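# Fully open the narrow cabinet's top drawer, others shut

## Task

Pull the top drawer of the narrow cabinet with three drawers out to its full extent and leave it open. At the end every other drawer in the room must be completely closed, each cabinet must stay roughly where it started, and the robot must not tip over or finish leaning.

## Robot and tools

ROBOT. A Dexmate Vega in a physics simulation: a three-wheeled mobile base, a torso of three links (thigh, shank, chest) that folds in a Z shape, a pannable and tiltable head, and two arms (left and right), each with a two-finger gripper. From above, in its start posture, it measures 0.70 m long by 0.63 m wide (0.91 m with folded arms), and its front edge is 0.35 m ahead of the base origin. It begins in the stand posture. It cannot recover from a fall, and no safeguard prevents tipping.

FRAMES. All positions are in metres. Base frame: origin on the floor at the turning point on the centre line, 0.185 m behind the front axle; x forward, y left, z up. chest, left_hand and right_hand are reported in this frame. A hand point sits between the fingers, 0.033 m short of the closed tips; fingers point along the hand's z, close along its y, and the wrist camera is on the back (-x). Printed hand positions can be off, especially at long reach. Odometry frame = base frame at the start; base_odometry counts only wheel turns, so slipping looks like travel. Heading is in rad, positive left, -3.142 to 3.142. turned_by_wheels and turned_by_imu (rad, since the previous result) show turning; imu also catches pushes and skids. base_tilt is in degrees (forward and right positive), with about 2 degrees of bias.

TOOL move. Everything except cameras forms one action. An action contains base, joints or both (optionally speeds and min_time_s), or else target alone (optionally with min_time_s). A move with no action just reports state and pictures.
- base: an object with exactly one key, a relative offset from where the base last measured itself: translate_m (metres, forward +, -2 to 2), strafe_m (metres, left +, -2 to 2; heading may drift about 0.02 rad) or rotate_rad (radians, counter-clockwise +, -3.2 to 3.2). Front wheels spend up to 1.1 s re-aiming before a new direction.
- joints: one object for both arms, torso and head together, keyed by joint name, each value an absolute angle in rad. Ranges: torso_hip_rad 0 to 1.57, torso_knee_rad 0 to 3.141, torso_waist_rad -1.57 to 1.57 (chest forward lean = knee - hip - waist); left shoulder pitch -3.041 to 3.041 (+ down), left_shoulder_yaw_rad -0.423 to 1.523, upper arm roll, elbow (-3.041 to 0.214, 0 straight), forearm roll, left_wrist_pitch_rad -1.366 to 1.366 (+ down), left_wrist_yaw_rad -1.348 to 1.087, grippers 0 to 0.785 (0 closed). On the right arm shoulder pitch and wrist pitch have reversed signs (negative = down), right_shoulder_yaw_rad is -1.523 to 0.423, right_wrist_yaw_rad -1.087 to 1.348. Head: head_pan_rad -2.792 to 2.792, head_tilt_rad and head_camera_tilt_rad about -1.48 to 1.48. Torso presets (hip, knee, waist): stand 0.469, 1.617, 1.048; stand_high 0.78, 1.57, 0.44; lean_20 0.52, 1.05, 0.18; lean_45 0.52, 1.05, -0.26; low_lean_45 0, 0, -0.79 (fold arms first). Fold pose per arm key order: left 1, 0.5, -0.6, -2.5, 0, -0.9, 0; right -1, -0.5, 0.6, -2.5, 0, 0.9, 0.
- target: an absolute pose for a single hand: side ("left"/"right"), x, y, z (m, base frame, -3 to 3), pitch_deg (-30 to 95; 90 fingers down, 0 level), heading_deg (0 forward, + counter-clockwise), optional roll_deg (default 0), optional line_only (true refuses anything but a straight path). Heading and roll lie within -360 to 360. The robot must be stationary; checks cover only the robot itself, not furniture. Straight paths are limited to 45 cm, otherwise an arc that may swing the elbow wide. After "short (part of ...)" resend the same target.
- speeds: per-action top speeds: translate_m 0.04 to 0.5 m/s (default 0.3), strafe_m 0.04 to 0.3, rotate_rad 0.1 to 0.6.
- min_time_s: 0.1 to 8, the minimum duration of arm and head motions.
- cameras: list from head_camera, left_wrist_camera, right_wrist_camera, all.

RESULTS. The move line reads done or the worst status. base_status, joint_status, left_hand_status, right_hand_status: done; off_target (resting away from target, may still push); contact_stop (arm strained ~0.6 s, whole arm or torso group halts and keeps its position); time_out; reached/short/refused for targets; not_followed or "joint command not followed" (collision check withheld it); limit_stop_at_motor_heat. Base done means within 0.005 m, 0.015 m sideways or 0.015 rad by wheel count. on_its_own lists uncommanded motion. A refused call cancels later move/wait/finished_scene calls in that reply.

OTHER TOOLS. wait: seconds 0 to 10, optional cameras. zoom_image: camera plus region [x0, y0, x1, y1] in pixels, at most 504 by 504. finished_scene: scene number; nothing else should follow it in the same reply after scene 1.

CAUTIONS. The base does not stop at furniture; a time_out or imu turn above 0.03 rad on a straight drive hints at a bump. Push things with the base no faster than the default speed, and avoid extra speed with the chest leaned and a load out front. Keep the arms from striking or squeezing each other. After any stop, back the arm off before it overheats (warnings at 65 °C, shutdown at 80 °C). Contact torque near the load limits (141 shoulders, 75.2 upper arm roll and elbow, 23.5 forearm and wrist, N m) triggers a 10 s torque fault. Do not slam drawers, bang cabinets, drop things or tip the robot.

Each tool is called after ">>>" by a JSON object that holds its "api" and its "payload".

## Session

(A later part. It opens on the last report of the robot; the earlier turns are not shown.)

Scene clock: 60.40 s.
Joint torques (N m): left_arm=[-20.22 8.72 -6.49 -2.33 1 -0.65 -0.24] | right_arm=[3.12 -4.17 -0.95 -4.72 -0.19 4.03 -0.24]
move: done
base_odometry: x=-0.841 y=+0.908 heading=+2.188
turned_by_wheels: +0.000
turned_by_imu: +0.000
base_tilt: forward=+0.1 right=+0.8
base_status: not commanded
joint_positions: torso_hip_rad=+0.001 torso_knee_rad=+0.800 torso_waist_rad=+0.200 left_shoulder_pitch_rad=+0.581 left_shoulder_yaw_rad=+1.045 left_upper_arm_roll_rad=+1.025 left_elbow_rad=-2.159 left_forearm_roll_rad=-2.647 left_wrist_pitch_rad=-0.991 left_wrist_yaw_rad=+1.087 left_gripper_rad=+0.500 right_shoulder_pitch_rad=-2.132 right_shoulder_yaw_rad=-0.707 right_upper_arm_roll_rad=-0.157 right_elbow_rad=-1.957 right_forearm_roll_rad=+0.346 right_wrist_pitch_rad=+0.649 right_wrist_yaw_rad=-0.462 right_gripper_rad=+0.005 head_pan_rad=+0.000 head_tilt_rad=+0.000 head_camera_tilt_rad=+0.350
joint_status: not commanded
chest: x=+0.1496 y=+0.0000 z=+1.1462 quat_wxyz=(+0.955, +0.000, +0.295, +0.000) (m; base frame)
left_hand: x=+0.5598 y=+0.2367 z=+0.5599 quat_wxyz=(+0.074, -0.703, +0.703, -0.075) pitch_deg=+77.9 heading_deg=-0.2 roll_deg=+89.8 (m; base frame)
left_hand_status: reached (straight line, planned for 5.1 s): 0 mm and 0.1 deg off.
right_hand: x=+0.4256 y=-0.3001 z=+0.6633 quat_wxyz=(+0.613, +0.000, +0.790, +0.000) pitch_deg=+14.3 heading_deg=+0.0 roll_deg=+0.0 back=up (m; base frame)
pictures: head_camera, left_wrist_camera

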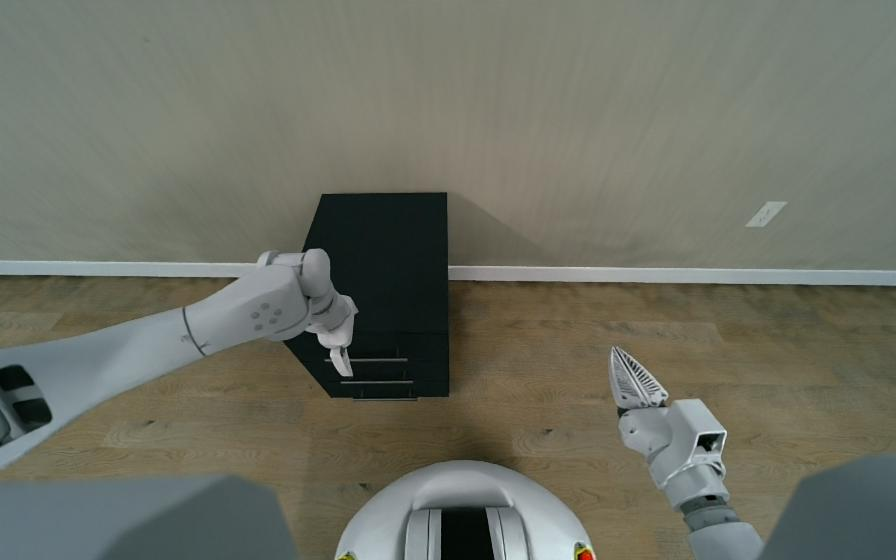

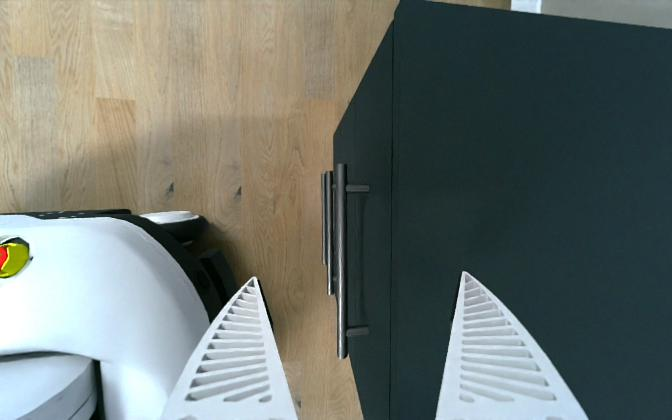

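>>> {"api": "move", "payload": {"joints": {"left_gripper_rad": 0.22}}}

>>> {"api": "move", "payload": {"target": {"side": "left", "x": 0.535, "y": 0.232, "z": 0.508, "pitch_deg": 78, "heading_deg": 0, "roll_deg": 90}, "cameras": ["head_camera", "left_wrist_camera"]}}

>>> {"api": "zoom_image", "payload": {"camera": "left_wrist_camera", "region": [240, 120, 440, 400]}}

>>> {"api": "zoom_image", "payload": {"camera": "head_camera", "region": [260, 280, 460, 420]}}

Scene clock: 62.23 s.
Joint torques (N m): left_arm=[-19.96 8.08 -7.47 -3.86 1.19 -0.29 0.05] | right_arm=[2.38 -4.86 -0.43 -5.31 -0.28 2.52 -0.11]
move: done
base_odometry: x=-0.841 y=+0.908 heading=+2.188
turned_by_wheels: +0.000
turned_by_imu: +0.000
base_tilt: forward=+0.1 right=+0.7
base_status: not commanded
joint_positions: torso_hip_rad=+0.001 torso_knee_rad=+0.800 torso_waist_rad=+0.200 left_shoulder_pitch_rad=+0.578 left_shoulder_yaw_rad=+1.046 left_upper_arm_roll_rad=+1.028 left_elbow_rad=-2.158 left_forearm_roll_rad=-2.649 left_wrist_pitch_rad=-0.991 left_wrist_yaw_rad=+1.087 left_gripper_rad=+0.220 right_shoulder_pitch_rad=-2.132 right_shoulder_yaw_rad=-0.707 right_upper_arm_roll_rad=-0.157 right_elbow_rad=-1.957 right_forearm_roll_rad=+0.346 right_wrist_pitch_rad=+0.649 right_wrist_yaw_rad=-0.462 right_gripper_rad=+0.005 head_pan_rad=+0.000 head_tilt_rad=+0.000 head_camera_tilt_rad=+0.350
joint_status: all done
chest: x=+0.1496 y=+0.0000 z=+1.1462 quat_wxyz=(+0.955, +0.000, +0.295, +0.000) (m; base frame)
left_hand: x=+0.5600 y=+0.2369 z=+0.5600 quat_wxyz=(+0.074, -0.703, +0.703, -0.074) pitch_deg=+78.0 heading_deg=+0.0 roll_deg=+90.0 (m; base frame)
right_hand: x=+0.4256 y=-0.3001 z=+0.6633 quat_wxyz=(+0.613, +0.000, +0.790, +0.000) pitch_deg=+14.3 heading_deg=+0.0 roll_deg=+0.0 back=up (m; base frame)
pictures: none

Scene clock: 64.60 s.
Joint torques (N m): left_arm=[0.38 1.55 0.43 0.09 -1.59 0.66 1.14] | right_arm=[2.32 -4.76 -0.65 -4.85 -0.27 2.79 -0.5]
move: done
base_odometry: x=-0.841 y=+0.908 heading=+2.188
turned_by_wheels: +0.000
turned_by_imu: +0.000
base_tilt: forward=+0.2 right=+0.8
base_status: not commanded
joint_positions: torso_hip_rad=+0.001 torso_knee_rad=+0.800 torso_waist_rad=+0.200 left_shoulder_pitch_rad=+0.671 left_shoulder_yaw_rad=+0.998 left_upper_arm_roll_rad=+1.049 left_elbow_rad=-2.085 left_forearm_roll_rad=-2.646 left_wrist_pitch_rad=-0.966 left_wrist_yaw_rad=+0.957 left_gripper_rad=+0.220 right_shoulder_pitch_rad=-2.132 right_shoulder_yaw_rad=-0.707 right_upper_arm_roll_rad=-0.157 right_elbow_rad=-1.957 right_forearm_roll_rad=+0.346 right_wrist_pitch_rad=+0.649 right_wrist_yaw_rad=-0.462 right_gripper_rad=+0.005 head_pan_rad=+0.000 head_tilt_rad=+0.000 head_camera_tilt_rad=+0.350
joint_status: not commanded
chest: x=+0.1492 y=+0.0000 z=+1.1463 quat_wxyz=(+0.955, +0.000, +0.295, +0.000) (m; base frame)
left_hand: x=+0.5362 y=+0.2322 z=+0.5093 quat_wxyz=(+0.075, -0.703, +0.703, -0.075) pitch_deg=+77.8 heading_deg=+0.1 roll_deg=-89.9 (m; base frame)
left_hand_status: reached (straight line, planned for 0.7 s): 2 mm and 0.2 deg off.
right_hand: x=+0.4255 y=-0.3001 z=+0.6636 quat_wxyz=(+0.614, +0.000, +0.790, +0.000) pitch_deg=+14.3 heading_deg=+0.0 roll_deg=+0.0 back=up (m; base frame)
pictures: head_camera, left_wrist_camera

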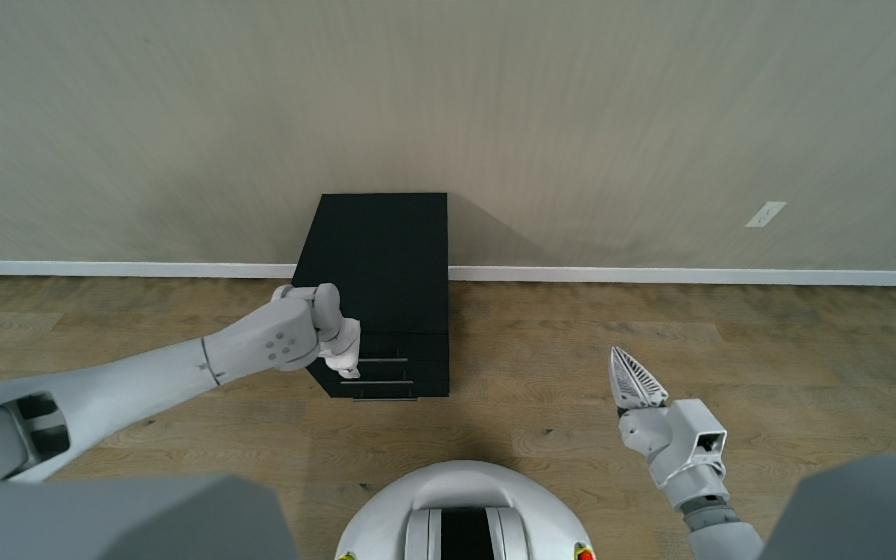

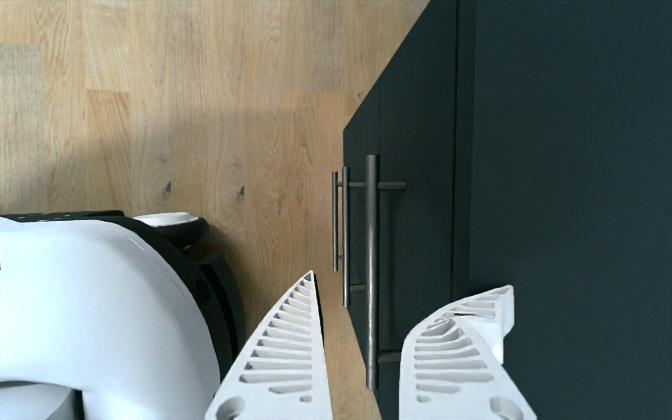

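Scaled by 1.800 from the camera's 672x420 image, which has a finer 960x600 frame.

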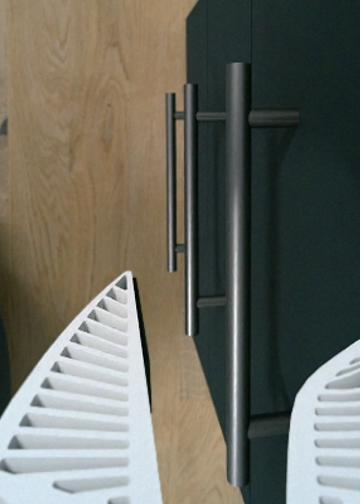

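Scaled by 2.520 from the camera's 896x560 image, which has a finer 960x600 frame.

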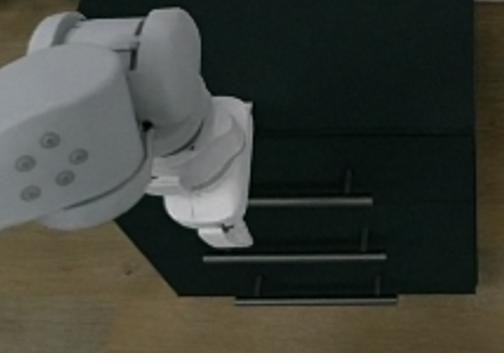

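>>> {"api": "move", "payload": {"target": {"side": "left", "x": 0.535, "y": 0.232, "z": 0.56, "pitch_deg": 78, "heading_deg": 0, "roll_deg": 90}, "cameras": ["left_wrist_camera"]}}

>>> {"api": "move", "payload": {"target": {"side": "left", "x": 0.49, "y": 0.232, "z": 0.50, "pitch_deg": 78, "heading_deg": 0, "roll_deg": 90}, "cameras": ["left_wrist_camera"]}}

Scene clock: 66.93 s.
Joint torques (N m): left_arm=[-19.62 5.77 -12.42 -4.8 1.76 -0.27 -0.02] | right_arm=[3.26 -4.69 -0.5 -4.27 -0.28 3.22 -0.48]
move: done
base_odometry: x=-0.841 y=+0.908 heading=+2.188
turned_by_wheels: +0.000
turned_by_imu: +0.000
base_tilt: forward=+0.0 right=+0.8
base_status: not commanded
joint_positions: torso_hip_rad=+0.001 torso_knee_rad=+0.800 torso_waist_rad=+0.200 left_shoulder_pitch_rad=+0.625 left_shoulder_yaw_rad=+1.072 left_upper_arm_roll_rad=+1.035 left_elbow_rad=-2.236 left_forearm_roll_rad=-2.632 left_wrist_pitch_rad=-1.046 left_wrist_yaw_rad=+1.070 left_gripper_rad=+0.220 right_shoulder_pitch_rad=-2.132 right_shoulder_yaw_rad=-0.707 right_upper_arm_roll_rad=-0.157 right_elbow_rad=-1.957 right_forearm_roll_rad=+0.346 right_wrist_pitch_rad=+0.649 right_wrist_yaw_rad=-0.462 right_gripper_rad=+0.005 head_pan_rad=+0.000 head_tilt_rad=+0.000 head_camera_tilt_rad=+0.350
joint_status: not commanded
chest: x=+0.1495 y=+0.0000 z=+1.1462 quat_wxyz=(+0.955, +0.000, +0.295, +0.000) (m; base frame)
left_hand: x=+0.5348 y=+0.2319 z=+0.5583 quat_wxyz=(+0.074, -0.703, +0.703, -0.074) pitch_deg=+78.1 heading_deg=+0.0 roll_deg=+90.0 (m; base frame)
left_hand_status: reached (straight line, planned for 0.8 s): 2 mm and 0.1 deg off.
right_hand: x=+0.4256 y=-0.3001 z=+0.6634 quat_wxyz=(+0.613, +0.000, +0.790, +0.000) pitch_deg=+14.3 heading_deg=+0.0 roll_deg=+0.0 back=up (m; base frame)
pictures: left_wrist_camera

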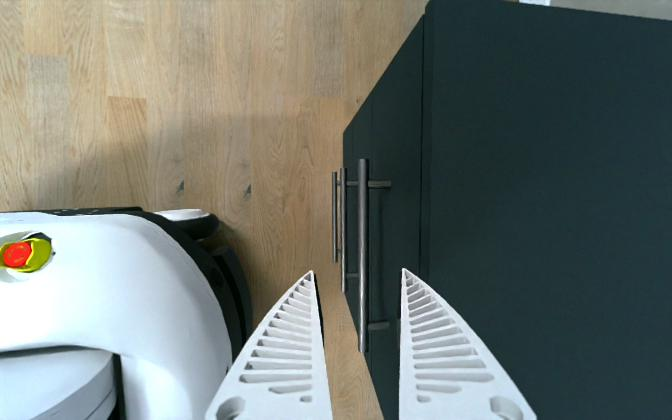

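Scene clock: 69.03 s.
Joint torques (N m): left_arm=[-7.09 3.47 -5.68 -4.08 1.27 -0.04 -0.38] | right_arm=[3.02 -5.19 -0.07 -5.68 -0.38 2.69 -0.16]
move: done
base_odometry: x=-0.841 y=+0.908 heading=+2.188
turned_by_wheels: +0.000
turned_by_imu: +0.000
base_tilt: forward=+0.1 right=+0.8
base_status: not commanded
joint_positions: torso_hip_rad=+0.001 torso_knee_rad=+0.800 torso_waist_rad=+0.200 left_shoulder_pitch_rad=+0.777 left_shoulder_yaw_rad=+1.051 left_upper_arm_roll_rad=+1.043 left_elbow_rad=-2.192 left_forearm_roll_rad=-2.640 left_wrist_pitch_rad=-1.024 left_wrist_yaw_rad=+0.890 left_gripper_rad=+0.220 right_shoulder_pitch_rad=-2.132 right_shoulder_yaw_rad=-0.707 right_upper_arm_roll_rad=-0.157 right_elbow_rad=-1.957 right_forearm_roll_rad=+0.346 right_wrist_pitch_rad=+0.649 right_wrist_yaw_rad=-0.462 right_gripper_rad=+0.005 head_pan_rad=+0.000 head_tilt_rad=+0.000 head_camera_tilt_rad=+0.350
joint_status: not commanded
chest: x=+0.1495 y=+0.0000 z=+1.1462 quat_wxyz=(+0.955, +0.000, +0.295, +0.000) (m; base frame)
left_hand: x=+0.4911 y=+0.2321 z=+0.5012 quat_wxyz=(+0.074, -0.703, +0.703, -0.074) pitch_deg=+78.0 heading_deg=+0.0 roll_deg=-90.0 (m; base frame)
left_hand_status: reached (straight line, planned for 0.9 s): 2 mm and 0.0 deg off.
right_hand: x=+0.4256 y=-0.3001 z=+0.6634 quat_wxyz=(+0.613, +0.000, +0.790, +0.000) pitch_deg=+14.3 heading_deg=+0.0 roll_deg=+0.0 back=up (m; base frame)
pictures: left_wrist_camera

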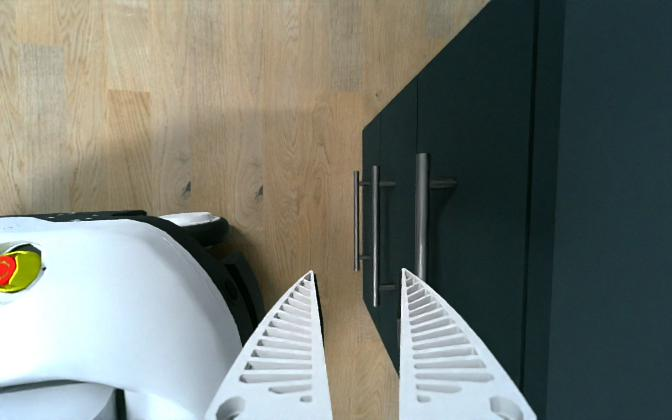

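>>> {"api": "move", "payload": {"target": {"side": "left", "x": 0.529, "y": 0.232, "z": 0.508, "pitch_deg": 78, "heading_deg": 0, "roll_deg": 90}, "cameras": ["left_wrist_camera"]}}

>>> {"api": "zoom_image", "payload": {"camera": "left_wrist_camera", "region": [280, 120, 530, 400]}}

Scene clock: 71.87 s.
Joint torques (N m): left_arm=[-19.3 1.77 -6.31 -3.52 1.2 0.83 0.2] | right_arm=[2.7 -4.94 -0.49 -5.79 -0.29 2.45 -0.25]
move: done
base_odometry: x=-0.841 y=+0.908 heading=+2.188
turned_by_wheels: +0.000
turned_by_imu: +0.000
base_tilt: forward=+0.0 right=+0.8
base_status: not commanded
joint_positions: torso_hip_rad=+0.001 torso_knee_rad=+0.800 torso_waist_rad=+0.200 left_shoulder_pitch_rad=+0.690 left_shoulder_yaw_rad=+1.008 left_upper_arm_roll_rad=+1.048 left_elbow_rad=-2.106 left_forearm_roll_rad=-2.645 left_wrist_pitch_rad=-0.978 left_wrist_yaw_rad=+0.948 left_gripper_rad=+0.220 right_shoulder_pitch_rad=-2.132 right_shoulder_yaw_rad=-0.707 right_upper_arm_roll_rad=-0.157 right_elbow_rad=-1.957 right_forearm_roll_rad=+0.346 right_wrist_pitch_rad=+0.649 right_wrist_yaw_rad=-0.462 right_gripper_rad=+0.005 head_pan_rad=+0.000 head_tilt_rad=+0.000 head_camera_tilt_rad=+0.350
joint_status: not commanded
chest: x=+0.1495 y=+0.0000 z=+1.1462 quat_wxyz=(+0.955, +0.000, +0.295, +0.000) (m; base frame)
left_hand: x=+0.5274 y=+0.2321 z=+0.5076 quat_wxyz=(+0.074, -0.703, +0.703, -0.074) pitch_deg=+78.0 heading_deg=+0.0 roll_deg=-90.0 (m; base frame)
left_hand_status: reached (straight line, planned for 0.6 s): 2 mm and 0.0 deg off.
right_hand: x=+0.4256 y=-0.3001 z=+0.6634 quat_wxyz=(+0.613, +0.000, +0.790, +0.000) pitch_deg=+14.3 heading_deg=+0.0 roll_deg=+0.0 back=up (m; base frame)
pictures: left_wrist_camera

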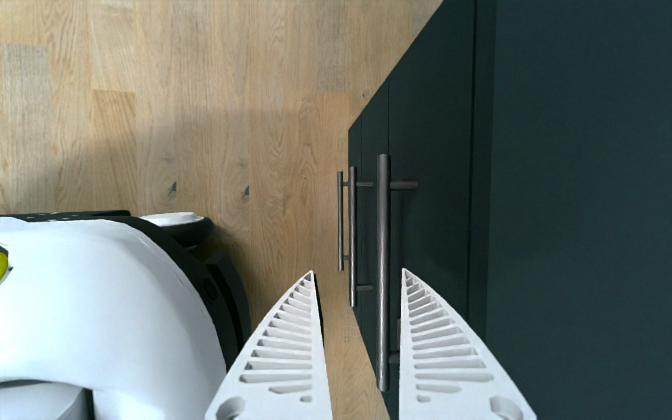

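Scaled by 1.800 from the camera's 672x420 image, which has a finer 960x600 frame.

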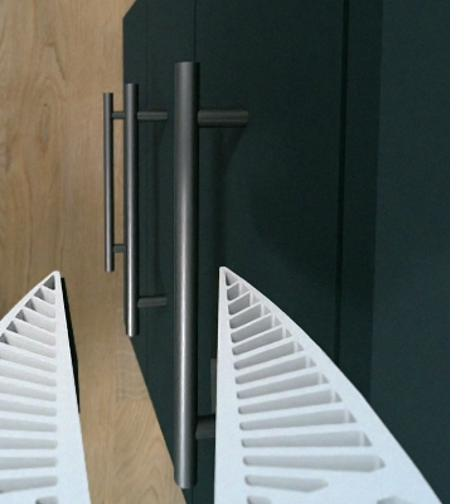

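>>> {"api": "move", "payload": {"target": {"side": "left", "x": 0.546, "y": 0.232, "z": 0.462, "pitch_deg": 78, "heading_deg": 0, "roll_deg": 90}, "cameras": ["left_wrist_camera"]}}

>>> {"api": "zoom_image", "payload": {"camera": "left_wrist_camera", "region": [280, 120, 530, 400]}}

Scene clock: 74.57 s.
Joint torques (N m): left_arm=[-20.52 3.29 -6.3 -3.26 1.02 -0.13 -0.58] | right_arm=[3.03 -4.6 -0.91 -6.23 -0.26 3.19 -0.5]
move: done
base_odometry: x=-0.841 y=+0.908 heading=+2.188
turned_by_wheels: +0.000
turned_by_imu: +0.000
base_tilt: forward=+0.1 right=+0.7
base_status: not commanded
joint_positions: torso_hip_rad=+0.001 torso_knee_rad=+0.800 torso_waist_rad=+0.200 left_shoulder_pitch_rad=+0.675 left_shoulder_yaw_rad=+0.904 left_upper_arm_roll_rad=+1.068 left_elbow_rad=-1.891 left_forearm_roll_rad=-2.663 left_wrist_pitch_rad=-0.867 left_wrist_yaw_rad=+0.871 left_gripper_rad=+0.220 right_shoulder_pitch_rad=-2.132 right_shoulder_yaw_rad=-0.707 right_upper_arm_roll_rad=-0.157 right_elbow_rad=-1.957 right_forearm_roll_rad=+0.346 right_wrist_pitch_rad=+0.649 right_wrist_yaw_rad=-0.462 right_gripper_rad=+0.005 head_pan_rad=+0.000 head_tilt_rad=+0.000 head_camera_tilt_rad=+0.350
joint_status: not commanded
chest: x=+0.1495 y=+0.0000 z=+1.1462 quat_wxyz=(+0.955, +0.000, +0.295, +0.000) (m; base frame)
left_hand: x=+0.5456 y=+0.2321 z=+0.4627 quat_wxyz=(+0.074, -0.703, +0.703, -0.074) pitch_deg=+78.0 heading_deg=+0.0 roll_deg=-90.0 (m; base frame)
left_hand_status: reached (straight line, planned for 1.0 s): 1 mm and 0.0 deg off.
right_hand: x=+0.4256 y=-0.3001 z=+0.6634 quat_wxyz=(+0.613, +0.000, +0.790, +0.000) pitch_deg=+14.3 heading_deg=+0.0 roll_deg=+0.0 back=up (m; base frame)
pictures: left_wrist_camera

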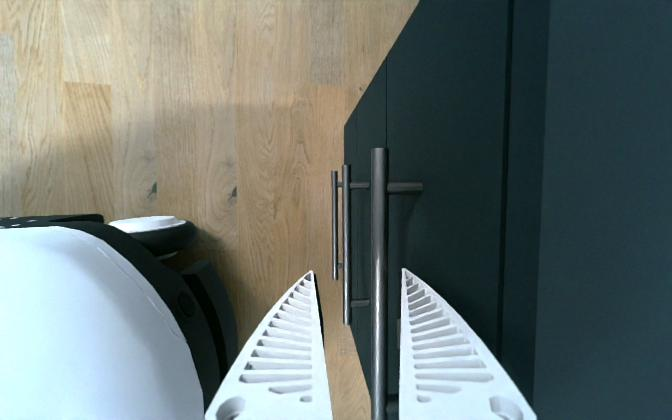

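Scaled by 1.800 from the camera's 672x420 image, which has a finer 960x600 frame.

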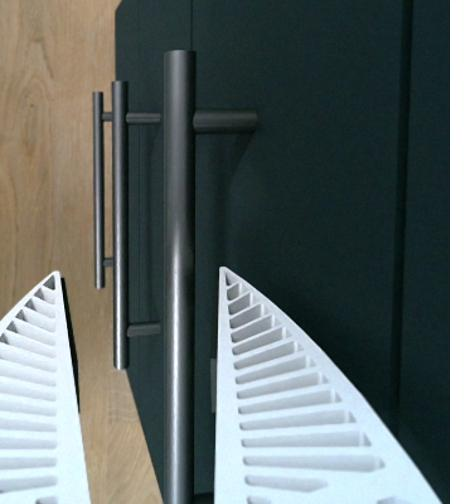

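>>> {"api": "move", "payload": {"target": {"side": "left", "x": 0.5555, "y": 0.232, "z": 0.427, "pitch_deg": 78, "heading_deg": 0, "roll_deg": 90}, "cameras": ["left_wrist_camera", "head_camera"]}}

>>> {"api": "zoom_image", "payload": {"camera": "left_wrist_camera", "region": [280, 120, 530, 400]}}

Scene clock: 76.90 s.
Joint torques (N m): left_arm=[-21.26 1.44 -6.23 -3.38 1.19 0.45 -0.65] | right_arm=[3.86 -4.46 -0.19 -6.38 -0.28 2.29 -0.38]
move: done
base_odometry: x=-0.841 y=+0.908 heading=+2.188
turned_by_wheels: +0.000
turned_by_imu: +0.000
base_tilt: forward=+0.1 right=+0.8
base_status: not commanded
joint_positions: torso_hip_rad=+0.001 torso_knee_rad=+0.800 torso_waist_rad=+0.200 left_shoulder_pitch_rad=+0.665 left_shoulder_yaw_rad=+0.822 left_upper_arm_roll_rad=+1.083 left_elbow_rad=-1.720 left_forearm_roll_rad=-2.676 left_wrist_pitch_rad=-0.780 left_wrist_yaw_rad=+0.808 left_gripper_rad=+0.220 right_shoulder_pitch_rad=-2.132 right_shoulder_yaw_rad=-0.707 right_upper_arm_roll_rad=-0.157 right_elbow_rad=-1.957 right_forearm_roll_rad=+0.346 right_wrist_pitch_rad=+0.649 right_wrist_yaw_rad=-0.462 right_gripper_rad=+0.005 head_pan_rad=+0.000 head_tilt_rad=+0.000 head_camera_tilt_rad=+0.350
joint_status: not commanded
chest: x=+0.1495 y=+0.0000 z=+1.1462 quat_wxyz=(+0.955, +0.000, +0.295, +0.000) (m; base frame)
left_hand: x=+0.5551 y=+0.2321 z=+0.4277 quat_wxyz=(+0.074, -0.703, +0.703, -0.074) pitch_deg=+78.0 heading_deg=+0.0 roll_deg=-90.0 (m; base frame)
left_hand_status: reached (straight line, planned for 0.9 s): 1 mm and 0.0 deg off.
right_hand: x=+0.4256 y=-0.3001 z=+0.6634 quat_wxyz=(+0.613, +0.000, +0.790, +0.000) pitch_deg=+14.3 heading_deg=+0.0 roll_deg=+0.0 back=up (m; base frame)
pictures: head_camera, left_wrist_camera

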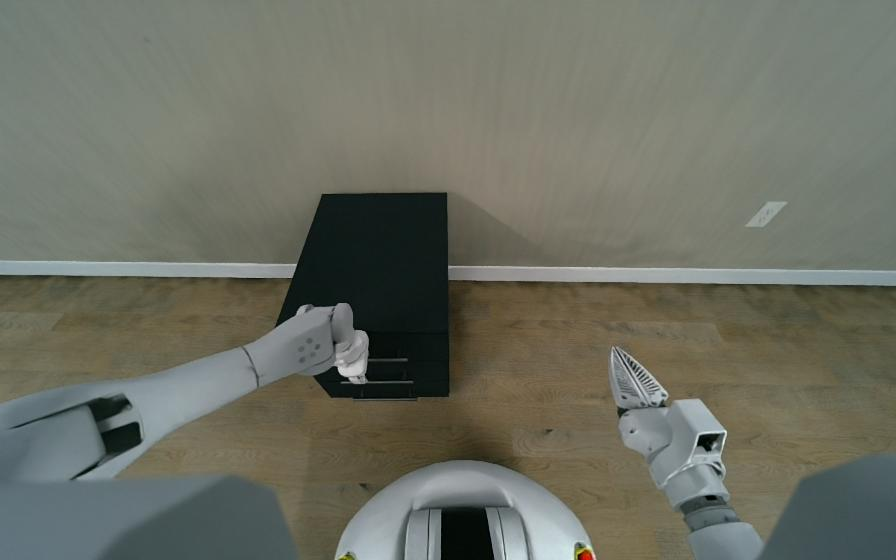

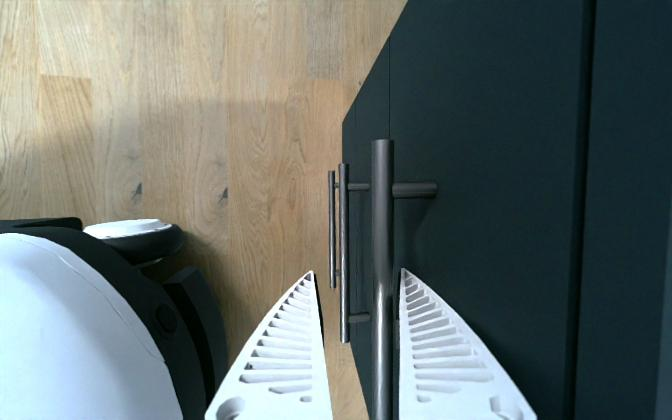

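Scaled by 1.800 from the camera's 672x420 image, which has a finer 960x600 frame.

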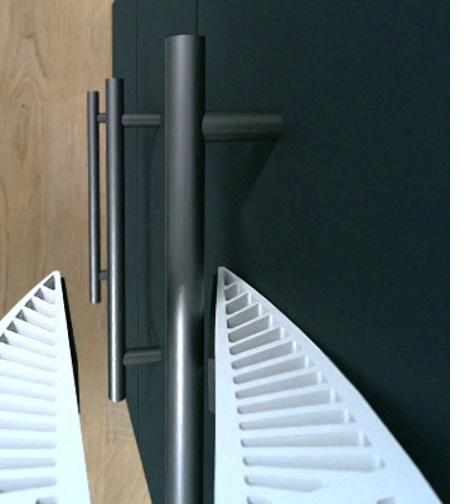

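>>> {"api": "move", "payload": {"target": {"side": "left", "x": 0.557, "y": 0.232, "z": 0.418, "pitch_deg": 78, "heading_deg": 0, "roll_deg": 90}}}

>>> {"api": "move", "payload": {"joints": {"left_gripper_rad": 0.02}, "cameras": ["left_wrist_camera", "head_camera"]}}

Scene clock: 78.57 s.
Joint torques (N m): left_arm=[-18.37 1.43 -3.94 -1.1 1.07 0.93 -1.39] | right_arm=[2.98 -5.22 -0.09 -5.44 -0.23 2.92 -0.23]
move: done
base_odometry: x=-0.841 y=+0.908 heading=+2.188
turned_by_wheels: +0.000
turned_by_imu: +0.000
base_tilt: forward=+0.1 right=+0.7
base_status: not commanded
joint_positions: torso_hip_rad=+0.001 torso_knee_rad=+0.800 torso_waist_rad=+0.200 left_shoulder_pitch_rad=+0.664 left_shoulder_yaw_rad=+0.802 left_upper_arm_roll_rad=+1.086 left_elbow_rad=-1.676 left_forearm_roll_rad=-2.679 left_wrist_pitch_rad=-0.758 left_wrist_yaw_rad=+0.791 left_gripper_rad=+0.220 right_shoulder_pitch_rad=-2.132 right_shoulder_yaw_rad=-0.707 right_upper_arm_roll_rad=-0.157 right_elbow_rad=-1.957 right_forearm_roll_rad=+0.346 right_wrist_pitch_rad=+0.649 right_wrist_yaw_rad=-0.462 right_gripper_rad=+0.005 head_pan_rad=+0.000 head_tilt_rad=+0.000 head_camera_tilt_rad=+0.350
joint_status: not commanded
chest: x=+0.1494 y=+0.0000 z=+1.1463 quat_wxyz=(+0.955, +0.000, +0.295, +0.000) (m; base frame)
left_hand: x=+0.5568 y=+0.2320 z=+0.4189 quat_wxyz=(+0.074, -0.703, +0.703, -0.074) pitch_deg=+78.0 heading_deg=+0.0 roll_deg=+90.0 (m; base frame)
left_hand_status: reached (straight line, planned for 0.5 s): 1 mm and 0.0 deg off.
right_hand: x=+0.4255 y=-0.3001 z=+0.6635 quat_wxyz=(+0.614, +0.000, +0.790, +0.000) pitch_deg=+14.3 heading_deg=+0.0 roll_deg=+0.0 back=up (m; base frame)
pictures: none

Scene clock: 79.37 s.
Joint torques (N m): left_arm=[-12.61 1.26 -2.97 -1.93 -0.84 1.03 0.63] | right_arm=[3.39 -4.8 -0.84 -4.97 -0.09 2.97 -0.34]
move: done
base_odometry: x=-0.841 y=+0.908 heading=+2.188
turned_by_wheels: +0.000
turned_by_imu: +0.000
base_tilt: forward=+0.1 right=+0.7
base_status: not commanded
joint_positions: torso_hip_rad=+0.001 torso_knee_rad=+0.800 torso_waist_rad=+0.200 left_shoulder_pitch_rad=+0.663 left_shoulder_yaw_rad=+0.800 left_upper_arm_roll_rad=+1.086 left_elbow_rad=-1.673 left_forearm_roll_rad=-2.679 left_wrist_pitch_rad=-0.757 left_wrist_yaw_rad=+0.789 left_gripper_rad=+0.020 right_shoulder_pitch_rad=-2.132 right_shoulder_yaw_rad=-0.707 right_upper_arm_roll_rad=-0.157 right_elbow_rad=-1.957 right_forearm_roll_rad=+0.346 right_wrist_pitch_rad=+0.649 right_wrist_yaw_rad=-0.462 right_gripper_rad=+0.005 head_pan_rad=+0.000 head_tilt_rad=+0.000 head_camera_tilt_rad=+0.350
joint_status: all done
chest: x=+0.1495 y=+0.0000 z=+1.1462 quat_wxyz=(+0.955, +0.000, +0.295, +0.000) (m; base frame)
left_hand: x=+0.5574 y=+0.2322 z=+0.4183 quat_wxyz=(+0.074, -0.703, +0.703, -0.074) pitch_deg=+78.0 heading_deg=+0.1 roll_deg=-89.9 (m; base frame)
right_hand: x=+0.4256 y=-0.3001 z=+0.6634 quat_wxyz=(+0.613, +0.000, +0.790, +0.000) pitch_deg=+14.3 heading_deg=+0.0 roll_deg=+0.0 back=up (m; base frame)
pictures: head_camera, left_wrist_camera

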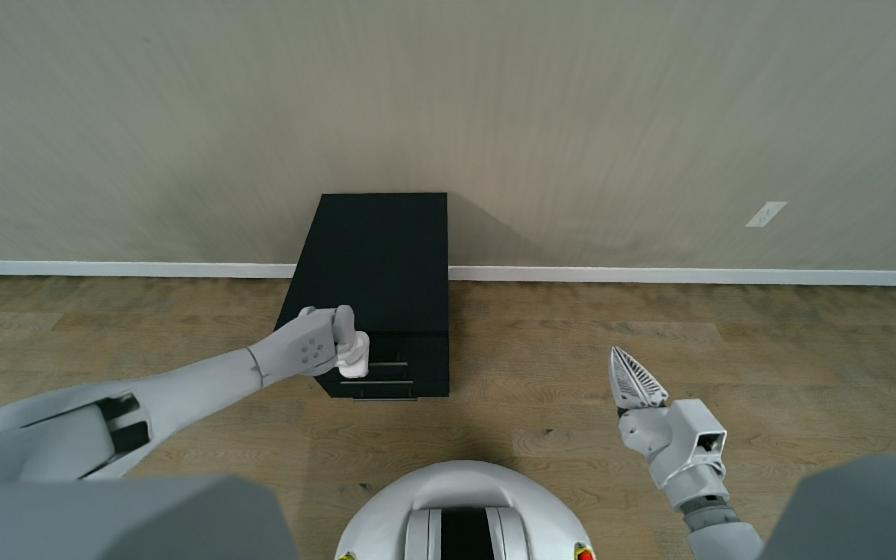

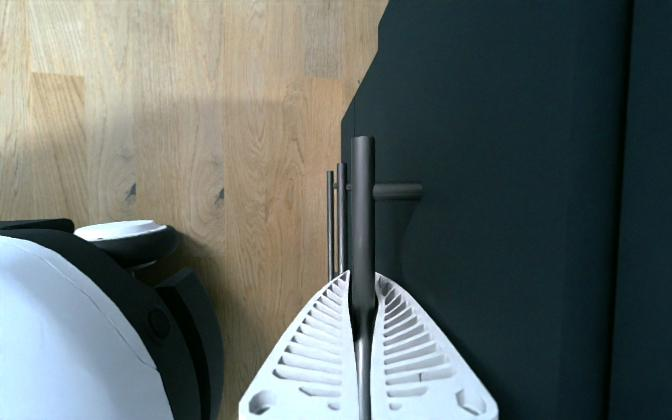

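>>> {"api": "move", "payload": {"base": {"translate_m": -0.25}, "speeds": {"translate_m": 0.12}, "cameras": ["left_wrist_camera", "head_camera"]}}

Scene clock: 82.63 s.
Joint torques (N m): left_arm=[-15.89 -0.75 -3.77 -6.96 -0.71 1.66 -0.16] | right_arm=[2.36 -4.68 -0.87 -4.84 -0.43 2.08 -0.42]
move: done
base_odometry: x=-0.696 y=+0.705 heading=+2.188
turned_by_wheels: +0.000
turned_by_imu: +0.001
base_tilt: forward=+0.0 right=+0.7
base_status: done
joint_positions: torso_hip_rad=+0.001 torso_knee_rad=+0.800 torso_waist_rad=+0.200 left_shoulder_pitch_rad=+0.663 left_shoulder_yaw_rad=+0.800 left_upper_arm_roll_rad=+1.087 left_elbow_rad=-1.672 left_forearm_roll_rad=-2.679 left_wrist_pitch_rad=-0.757 left_wrist_yaw_rad=+0.789 left_gripper_rad=+0.020 right_shoulder_pitch_rad=-2.132 right_shoulder_yaw_rad=-0.707 right_upper_arm_roll_rad=-0.157 right_elbow_rad=-1.957 right_forearm_roll_rad=+0.346 right_wrist_pitch_rad=+0.649 right_wrist_yaw_rad=-0.462 right_gripper_rad=+0.005 head_pan_rad=+0.000 head_tilt_rad=+0.000 head_camera_tilt_rad=+0.350
joint_status: not commanded
chest: x=+0.1495 y=+0.0000 z=+1.1462 quat_wxyz=(+0.955, +0.000, +0.295, +0.000) (m; base frame)
left_hand: x=+0.5573 y=+0.2326 z=+0.4181 quat_wxyz=(+0.074, -0.703, +0.703, -0.074) pitch_deg=+78.0 heading_deg=+0.3 roll_deg=-89.7 (m; base frame)
right_hand: x=+0.4256 y=-0.3001 z=+0.6634 quat_wxyz=(+0.613, +0.000, +0.790, +0.000) pitch_deg=+14.3 heading_deg=+0.0 roll_deg=+0.0 back=up (m; base frame)
pictures: head_camera, left_wrist_camera

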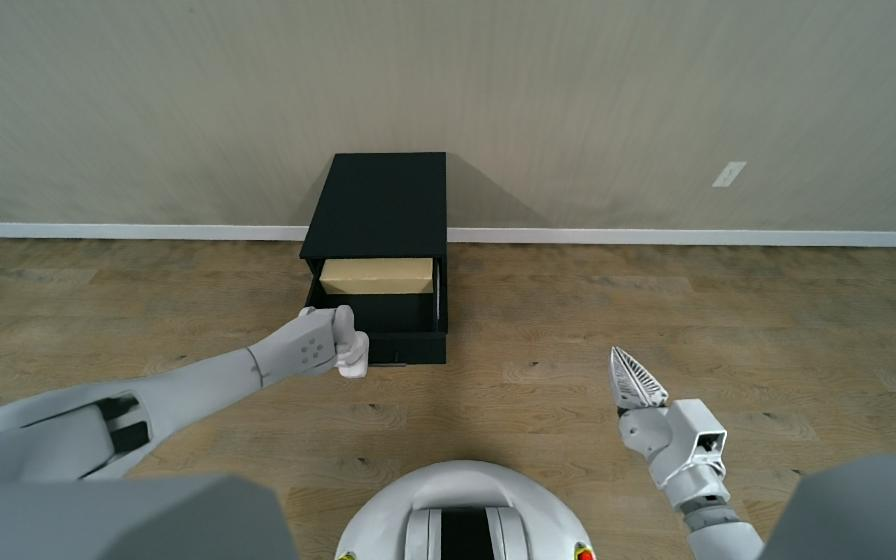

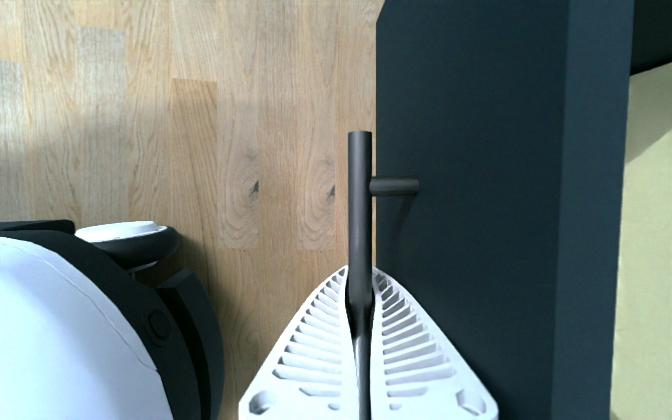

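>>> {"api": "move", "payload": {"base": {"translate_m": -0.1}, "speeds": {"translate_m": 0.08}, "cameras": ["left_wrist_camera", "head_camera"]}}

Scene clock: 84.97 s.
Joint torques (N m): left_arm=[-12.12 -0.53 -3.74 -5.97 -1.41 1.35 0.67] | right_arm=[3.28 -4.61 -0.44 -4.39 -0.21 2.69 -0.39]
move: done
base_odometry: x=-0.638 y=+0.623 heading=+2.188
turned_by_wheels: -0.001
turned_by_imu: -0.001
base_tilt: forward=+0.1 right=+0.7
base_status: done
joint_positions: torso_hip_rad=+0.001 torso_knee_rad=+0.800 torso_waist_rad=+0.200 left_shoulder_pitch_rad=+0.663 left_shoulder_yaw_rad=+0.800 left_upper_arm_roll_rad=+1.087 left_elbow_rad=-1.672 left_forearm_roll_rad=-2.679 left_wrist_pitch_rad=-0.757 left_wrist_yaw_rad=+0.788 left_gripper_rad=+0.020 right_shoulder_pitch_rad=-2.132 right_shoulder_yaw_rad=-0.707 right_upper_arm_roll_rad=-0.157 right_elbow_rad=-1.957 right_forearm_roll_rad=+0.346 right_wrist_pitch_rad=+0.649 right_wrist_yaw_rad=-0.462 right_gripper_rad=+0.005 head_pan_rad=+0.000 head_tilt_rad=+0.000 head_camera_tilt_rad=+0.350
joint_status: not commanded
chest: x=+0.1495 y=+0.0000 z=+1.1462 quat_wxyz=(+0.955, +0.000, +0.295, +0.000) (m; base frame)
left_hand: x=+0.5574 y=+0.2326 z=+0.4181 quat_wxyz=(+0.075, -0.703, +0.703, -0.074) pitch_deg=+78.0 heading_deg=+0.3 roll_deg=-89.7 (m; base frame)
right_hand: x=+0.4256 y=-0.3001 z=+0.6633 quat_wxyz=(+0.613, +0.000, +0.790, +0.000) pitch_deg=+14.3 heading_deg=+0.0 roll_deg=+0.0 back=up (m; base frame)
pictures: head_camera, left_wrist_camera

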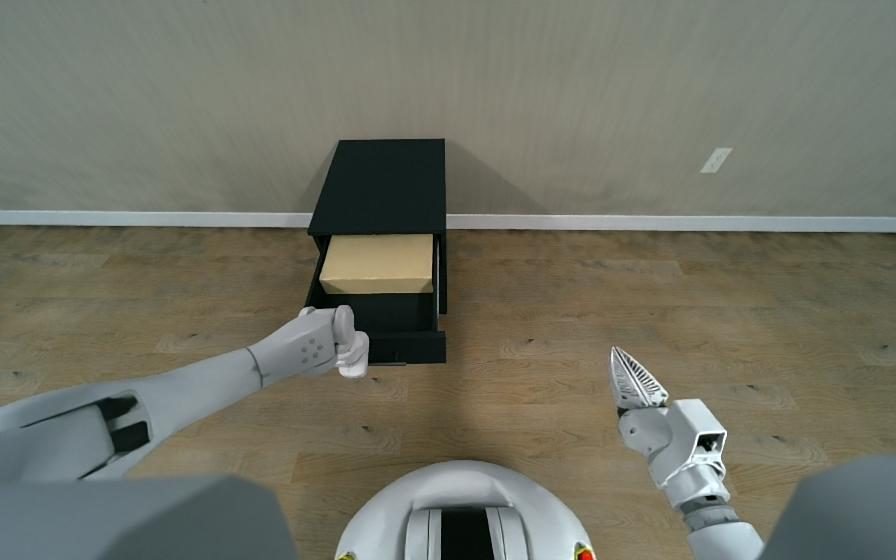

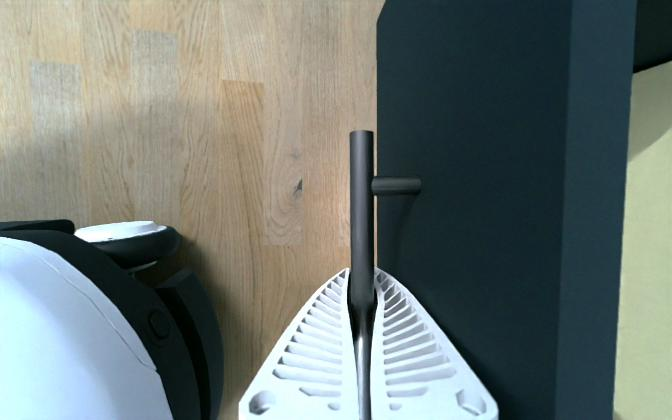

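>>> {"api": "move", "payload": {"base": {"translate_m": -0.06}, "speeds": {"translate_m": 0.06}, "cameras": ["left_wrist_camera", "head_camera"]}}

Scene clock: 86.67 s.
Joint torques (N m): left_arm=[1.37 4.42 0.63 -0.8 -1.28 -1.71 1.96] | right_arm=[2.27 -4.06 -1.23 -4.46 -0.19 3.53 -0.11]
move: done
base_odometry: x=-0.604 y=+0.574 heading=+2.187
turned_by_wheels: -0.001
turned_by_imu: -0.001
base_tilt: forward=+0.1 right=+0.8
base_status: done
joint_positions: torso_hip_rad=+0.001 torso_knee_rad=+0.800 torso_waist_rad=+0.200 left_shoulder_pitch_rad=+0.663 left_shoulder_yaw_rad=+0.800 left_upper_arm_roll_rad=+1.086 left_elbow_rad=-1.672 left_forearm_roll_rad=-2.679 left_wrist_pitch_rad=-0.756 left_wrist_yaw_rad=+0.788 left_gripper_rad=+0.020 right_shoulder_pitch_rad=-2.132 right_shoulder_yaw_rad=-0.707 right_upper_arm_roll_rad=-0.157 right_elbow_rad=-1.957 right_forearm_roll_rad=+0.346 right_wrist_pitch_rad=+0.649 right_wrist_yaw_rad=-0.462 right_gripper_rad=+0.005 head_pan_rad=+0.000 head_tilt_rad=+0.000 head_camera_tilt_rad=+0.350
joint_status: not commanded
chest: x=+0.1493 y=+0.0000 z=+1.1463 quat_wxyz=(+0.955, +0.000, +0.295, +0.000) (m; base frame)
left_hand: x=+0.5581 y=+0.2319 z=+0.4187 quat_wxyz=(+0.075, -0.703, +0.703, -0.075) pitch_deg=+77.9 heading_deg=-0.1 roll_deg=+89.9 (m; base frame)
right_hand: x=+0.4255 y=-0.3001 z=+0.6635 quat_wxyz=(+0.614, +0.000, +0.790, +0.000) pitch_deg=+14.3 heading_deg=+0.0 roll_deg=+0.0 back=up (m; base frame)
pictures: head_camera, left_wrist_camera

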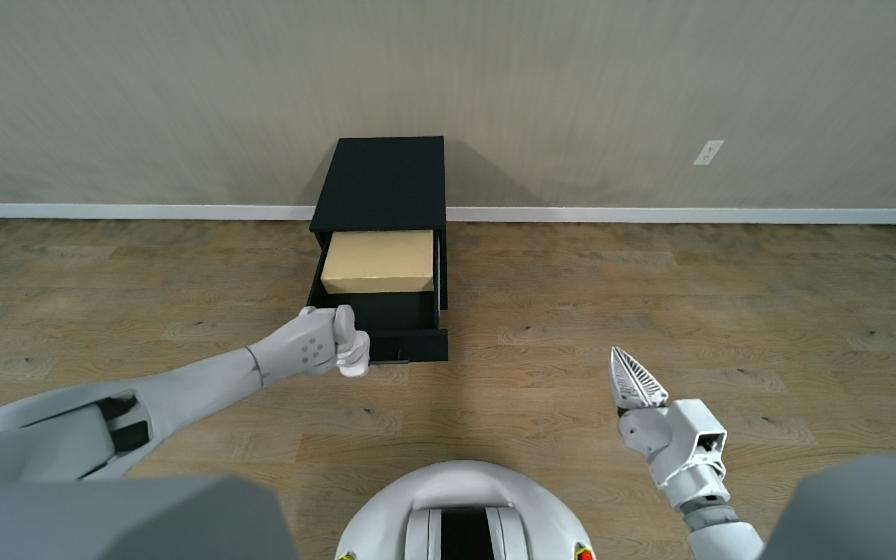

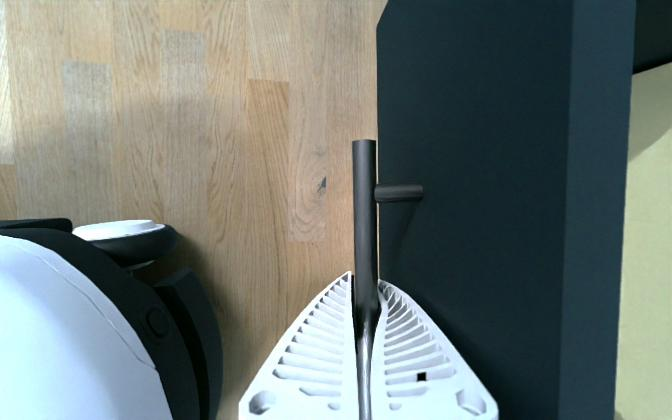

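>>> {"api": "move", "payload": {"joints": {"left_gripper_rad": 0.12}, "cameras": ["left_wrist_camera"]}}

>>> {"api": "move", "payload": {"target": {"side": "left", "x": 0.535, "y": 0.232, "z": 0.54, "pitch_deg": 78, "heading_deg": 0, "roll_deg": 90}, "cameras": ["head_camera", "left_wrist_camera"]}}

Scene clock: 87.70 s.
Joint torques (N m): left_arm=[-10.42 4.15 -5.47 -0.98 1.31 -0.25 -0.4] | right_arm=[3.09 -4.86 -1.23 -5.68 -0.19 2.49 -0.36]
move: done
base_odometry: x=-0.604 y=+0.574 heading=+2.187
turned_by_wheels: +0.000
turned_by_imu: +0.000
base_tilt: forward=+0.0 right=+0.8
base_status: not commanded
joint_positions: torso_hip_rad=+0.001 torso_knee_rad=+0.800 torso_waist_rad=+0.200 left_shoulder_pitch_rad=+0.663 left_shoulder_yaw_rad=+0.800 left_upper_arm_roll_rad=+1.087 left_elbow_rad=-1.672 left_forearm_roll_rad=-2.680 left_wrist_pitch_rad=-0.756 left_wrist_yaw_rad=+0.789 left_gripper_rad=+0.120 right_shoulder_pitch_rad=-2.132 right_shoulder_yaw_rad=-0.707 right_upper_arm_roll_rad=-0.157 right_elbow_rad=-1.957 right_forearm_roll_rad=+0.346 right_wrist_pitch_rad=+0.649 right_wrist_yaw_rad=-0.462 right_gripper_rad=+0.005 head_pan_rad=+0.000 head_tilt_rad=+0.000 head_camera_tilt_rad=+0.350
joint_status: all done
chest: x=+0.1494 y=+0.0000 z=+1.1462 quat_wxyz=(+0.955, +0.000, +0.295, +0.000) (m; base frame)
left_hand: x=+0.5572 y=+0.2318 z=+0.4182 quat_wxyz=(+0.074, -0.703, +0.703, -0.074) pitch_deg=+78.0 heading_deg=-0.1 roll_deg=+89.9 (m; base frame)
right_hand: x=+0.4255 y=-0.3001 z=+0.6634 quat_wxyz=(+0.614, +0.000, +0.790, +0.000) pitch_deg=+14.3 heading_deg=+0.0 roll_deg=+0.0 back=up (m; base frame)
pictures: left_wrist_camera

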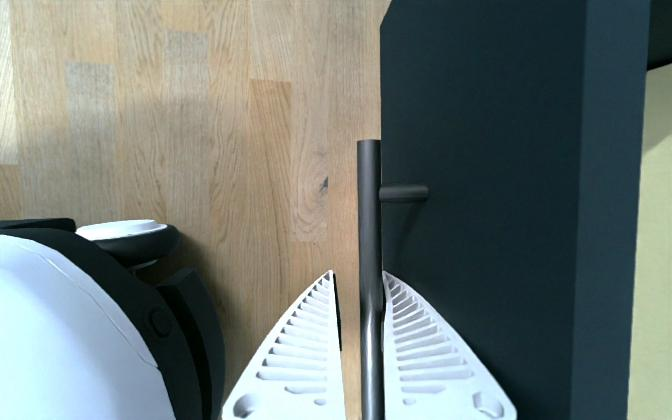

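Scene clock: 90.90 s.
Joint torques (N m): left_arm=[-19.76 5.99 -12.78 -5.12 1.6 0.17 -0.11] | right_arm=[2.97 -4.71 -0.54 -5.28 -0.25 3.57 -0.36]
move: done
base_odometry: x=-0.604 y=+0.574 heading=+2.187
turned_by_wheels: +0.000
turned_by_imu: +0.000
base_tilt: forward=+0.1 right=+0.8
base_status: not commanded
joint_positions: torso_hip_rad=+0.001 torso_knee_rad=+0.800 torso_waist_rad=+0.200 left_shoulder_pitch_rad=+0.646 left_shoulder_yaw_rad=+1.043 left_upper_arm_roll_rad=+1.040 left_elbow_rad=-2.179 left_forearm_roll_rad=-2.637 left_wrist_pitch_rad=-1.016 left_wrist_yaw_rad=+1.025 left_gripper_rad=+0.120 right_shoulder_pitch_rad=-2.132 right_shoulder_yaw_rad=-0.707 right_upper_arm_roll_rad=-0.157 right_elbow_rad=-1.957 right_forearm_roll_rad=+0.346 right_wrist_pitch_rad=+0.649 right_wrist_yaw_rad=-0.462 right_gripper_rad=+0.005 head_pan_rad=+0.000 head_tilt_rad=+0.000 head_camera_tilt_rad=+0.350
joint_status: not commanded
chest: x=+0.1495 y=+0.0000 z=+1.1462 quat_wxyz=(+0.955, +0.000, +0.295, +0.000) (m; base frame)
left_hand: x=+0.5350 y=+0.2319 z=+0.5387 quat_wxyz=(+0.074, -0.703, +0.703, -0.074) pitch_deg=+78.0 heading_deg=+0.0 roll_deg=+90.0 (m; base frame)
left_hand_status: reached (straight line, planned for 1.9 s): 1 mm and 0.0 deg off.
right_hand: x=+0.4256 y=-0.3001 z=+0.6633 quat_wxyz=(+0.613, +0.000, +0.790, +0.000) pitch_deg=+14.3 heading_deg=+0.0 roll_deg=+0.0 back=up (m; base frame)
pictures: head_camera, left_wrist_camera

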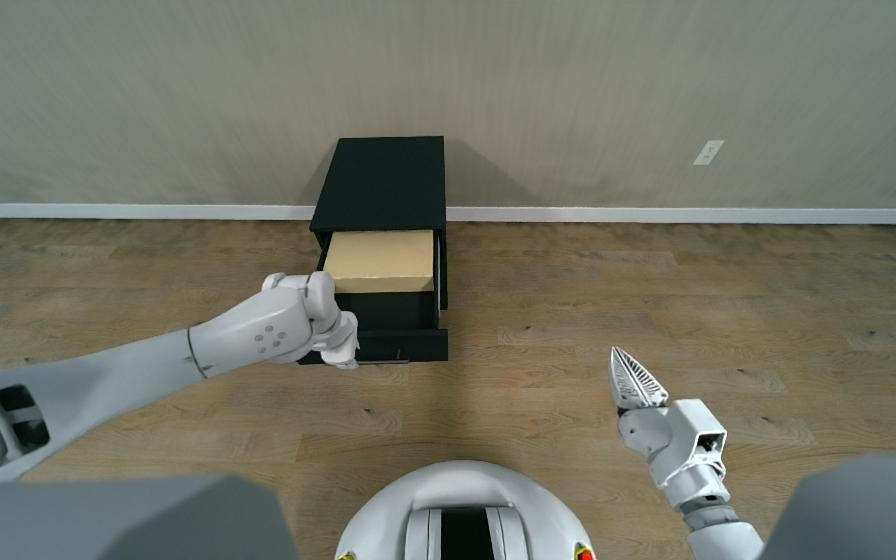

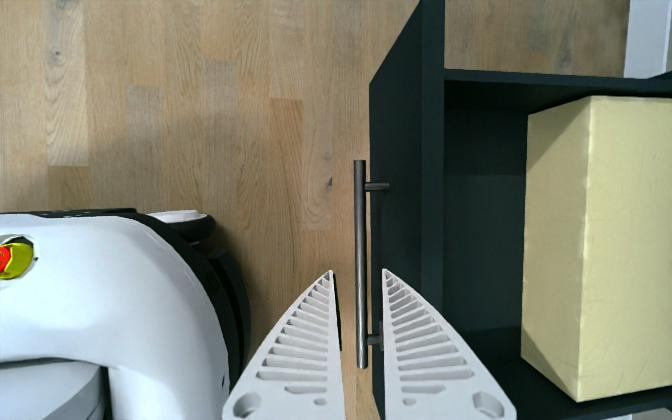

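>>> {"api": "finished_scene", "payload": {"scene": 1}}

The scene is finished: the task was done.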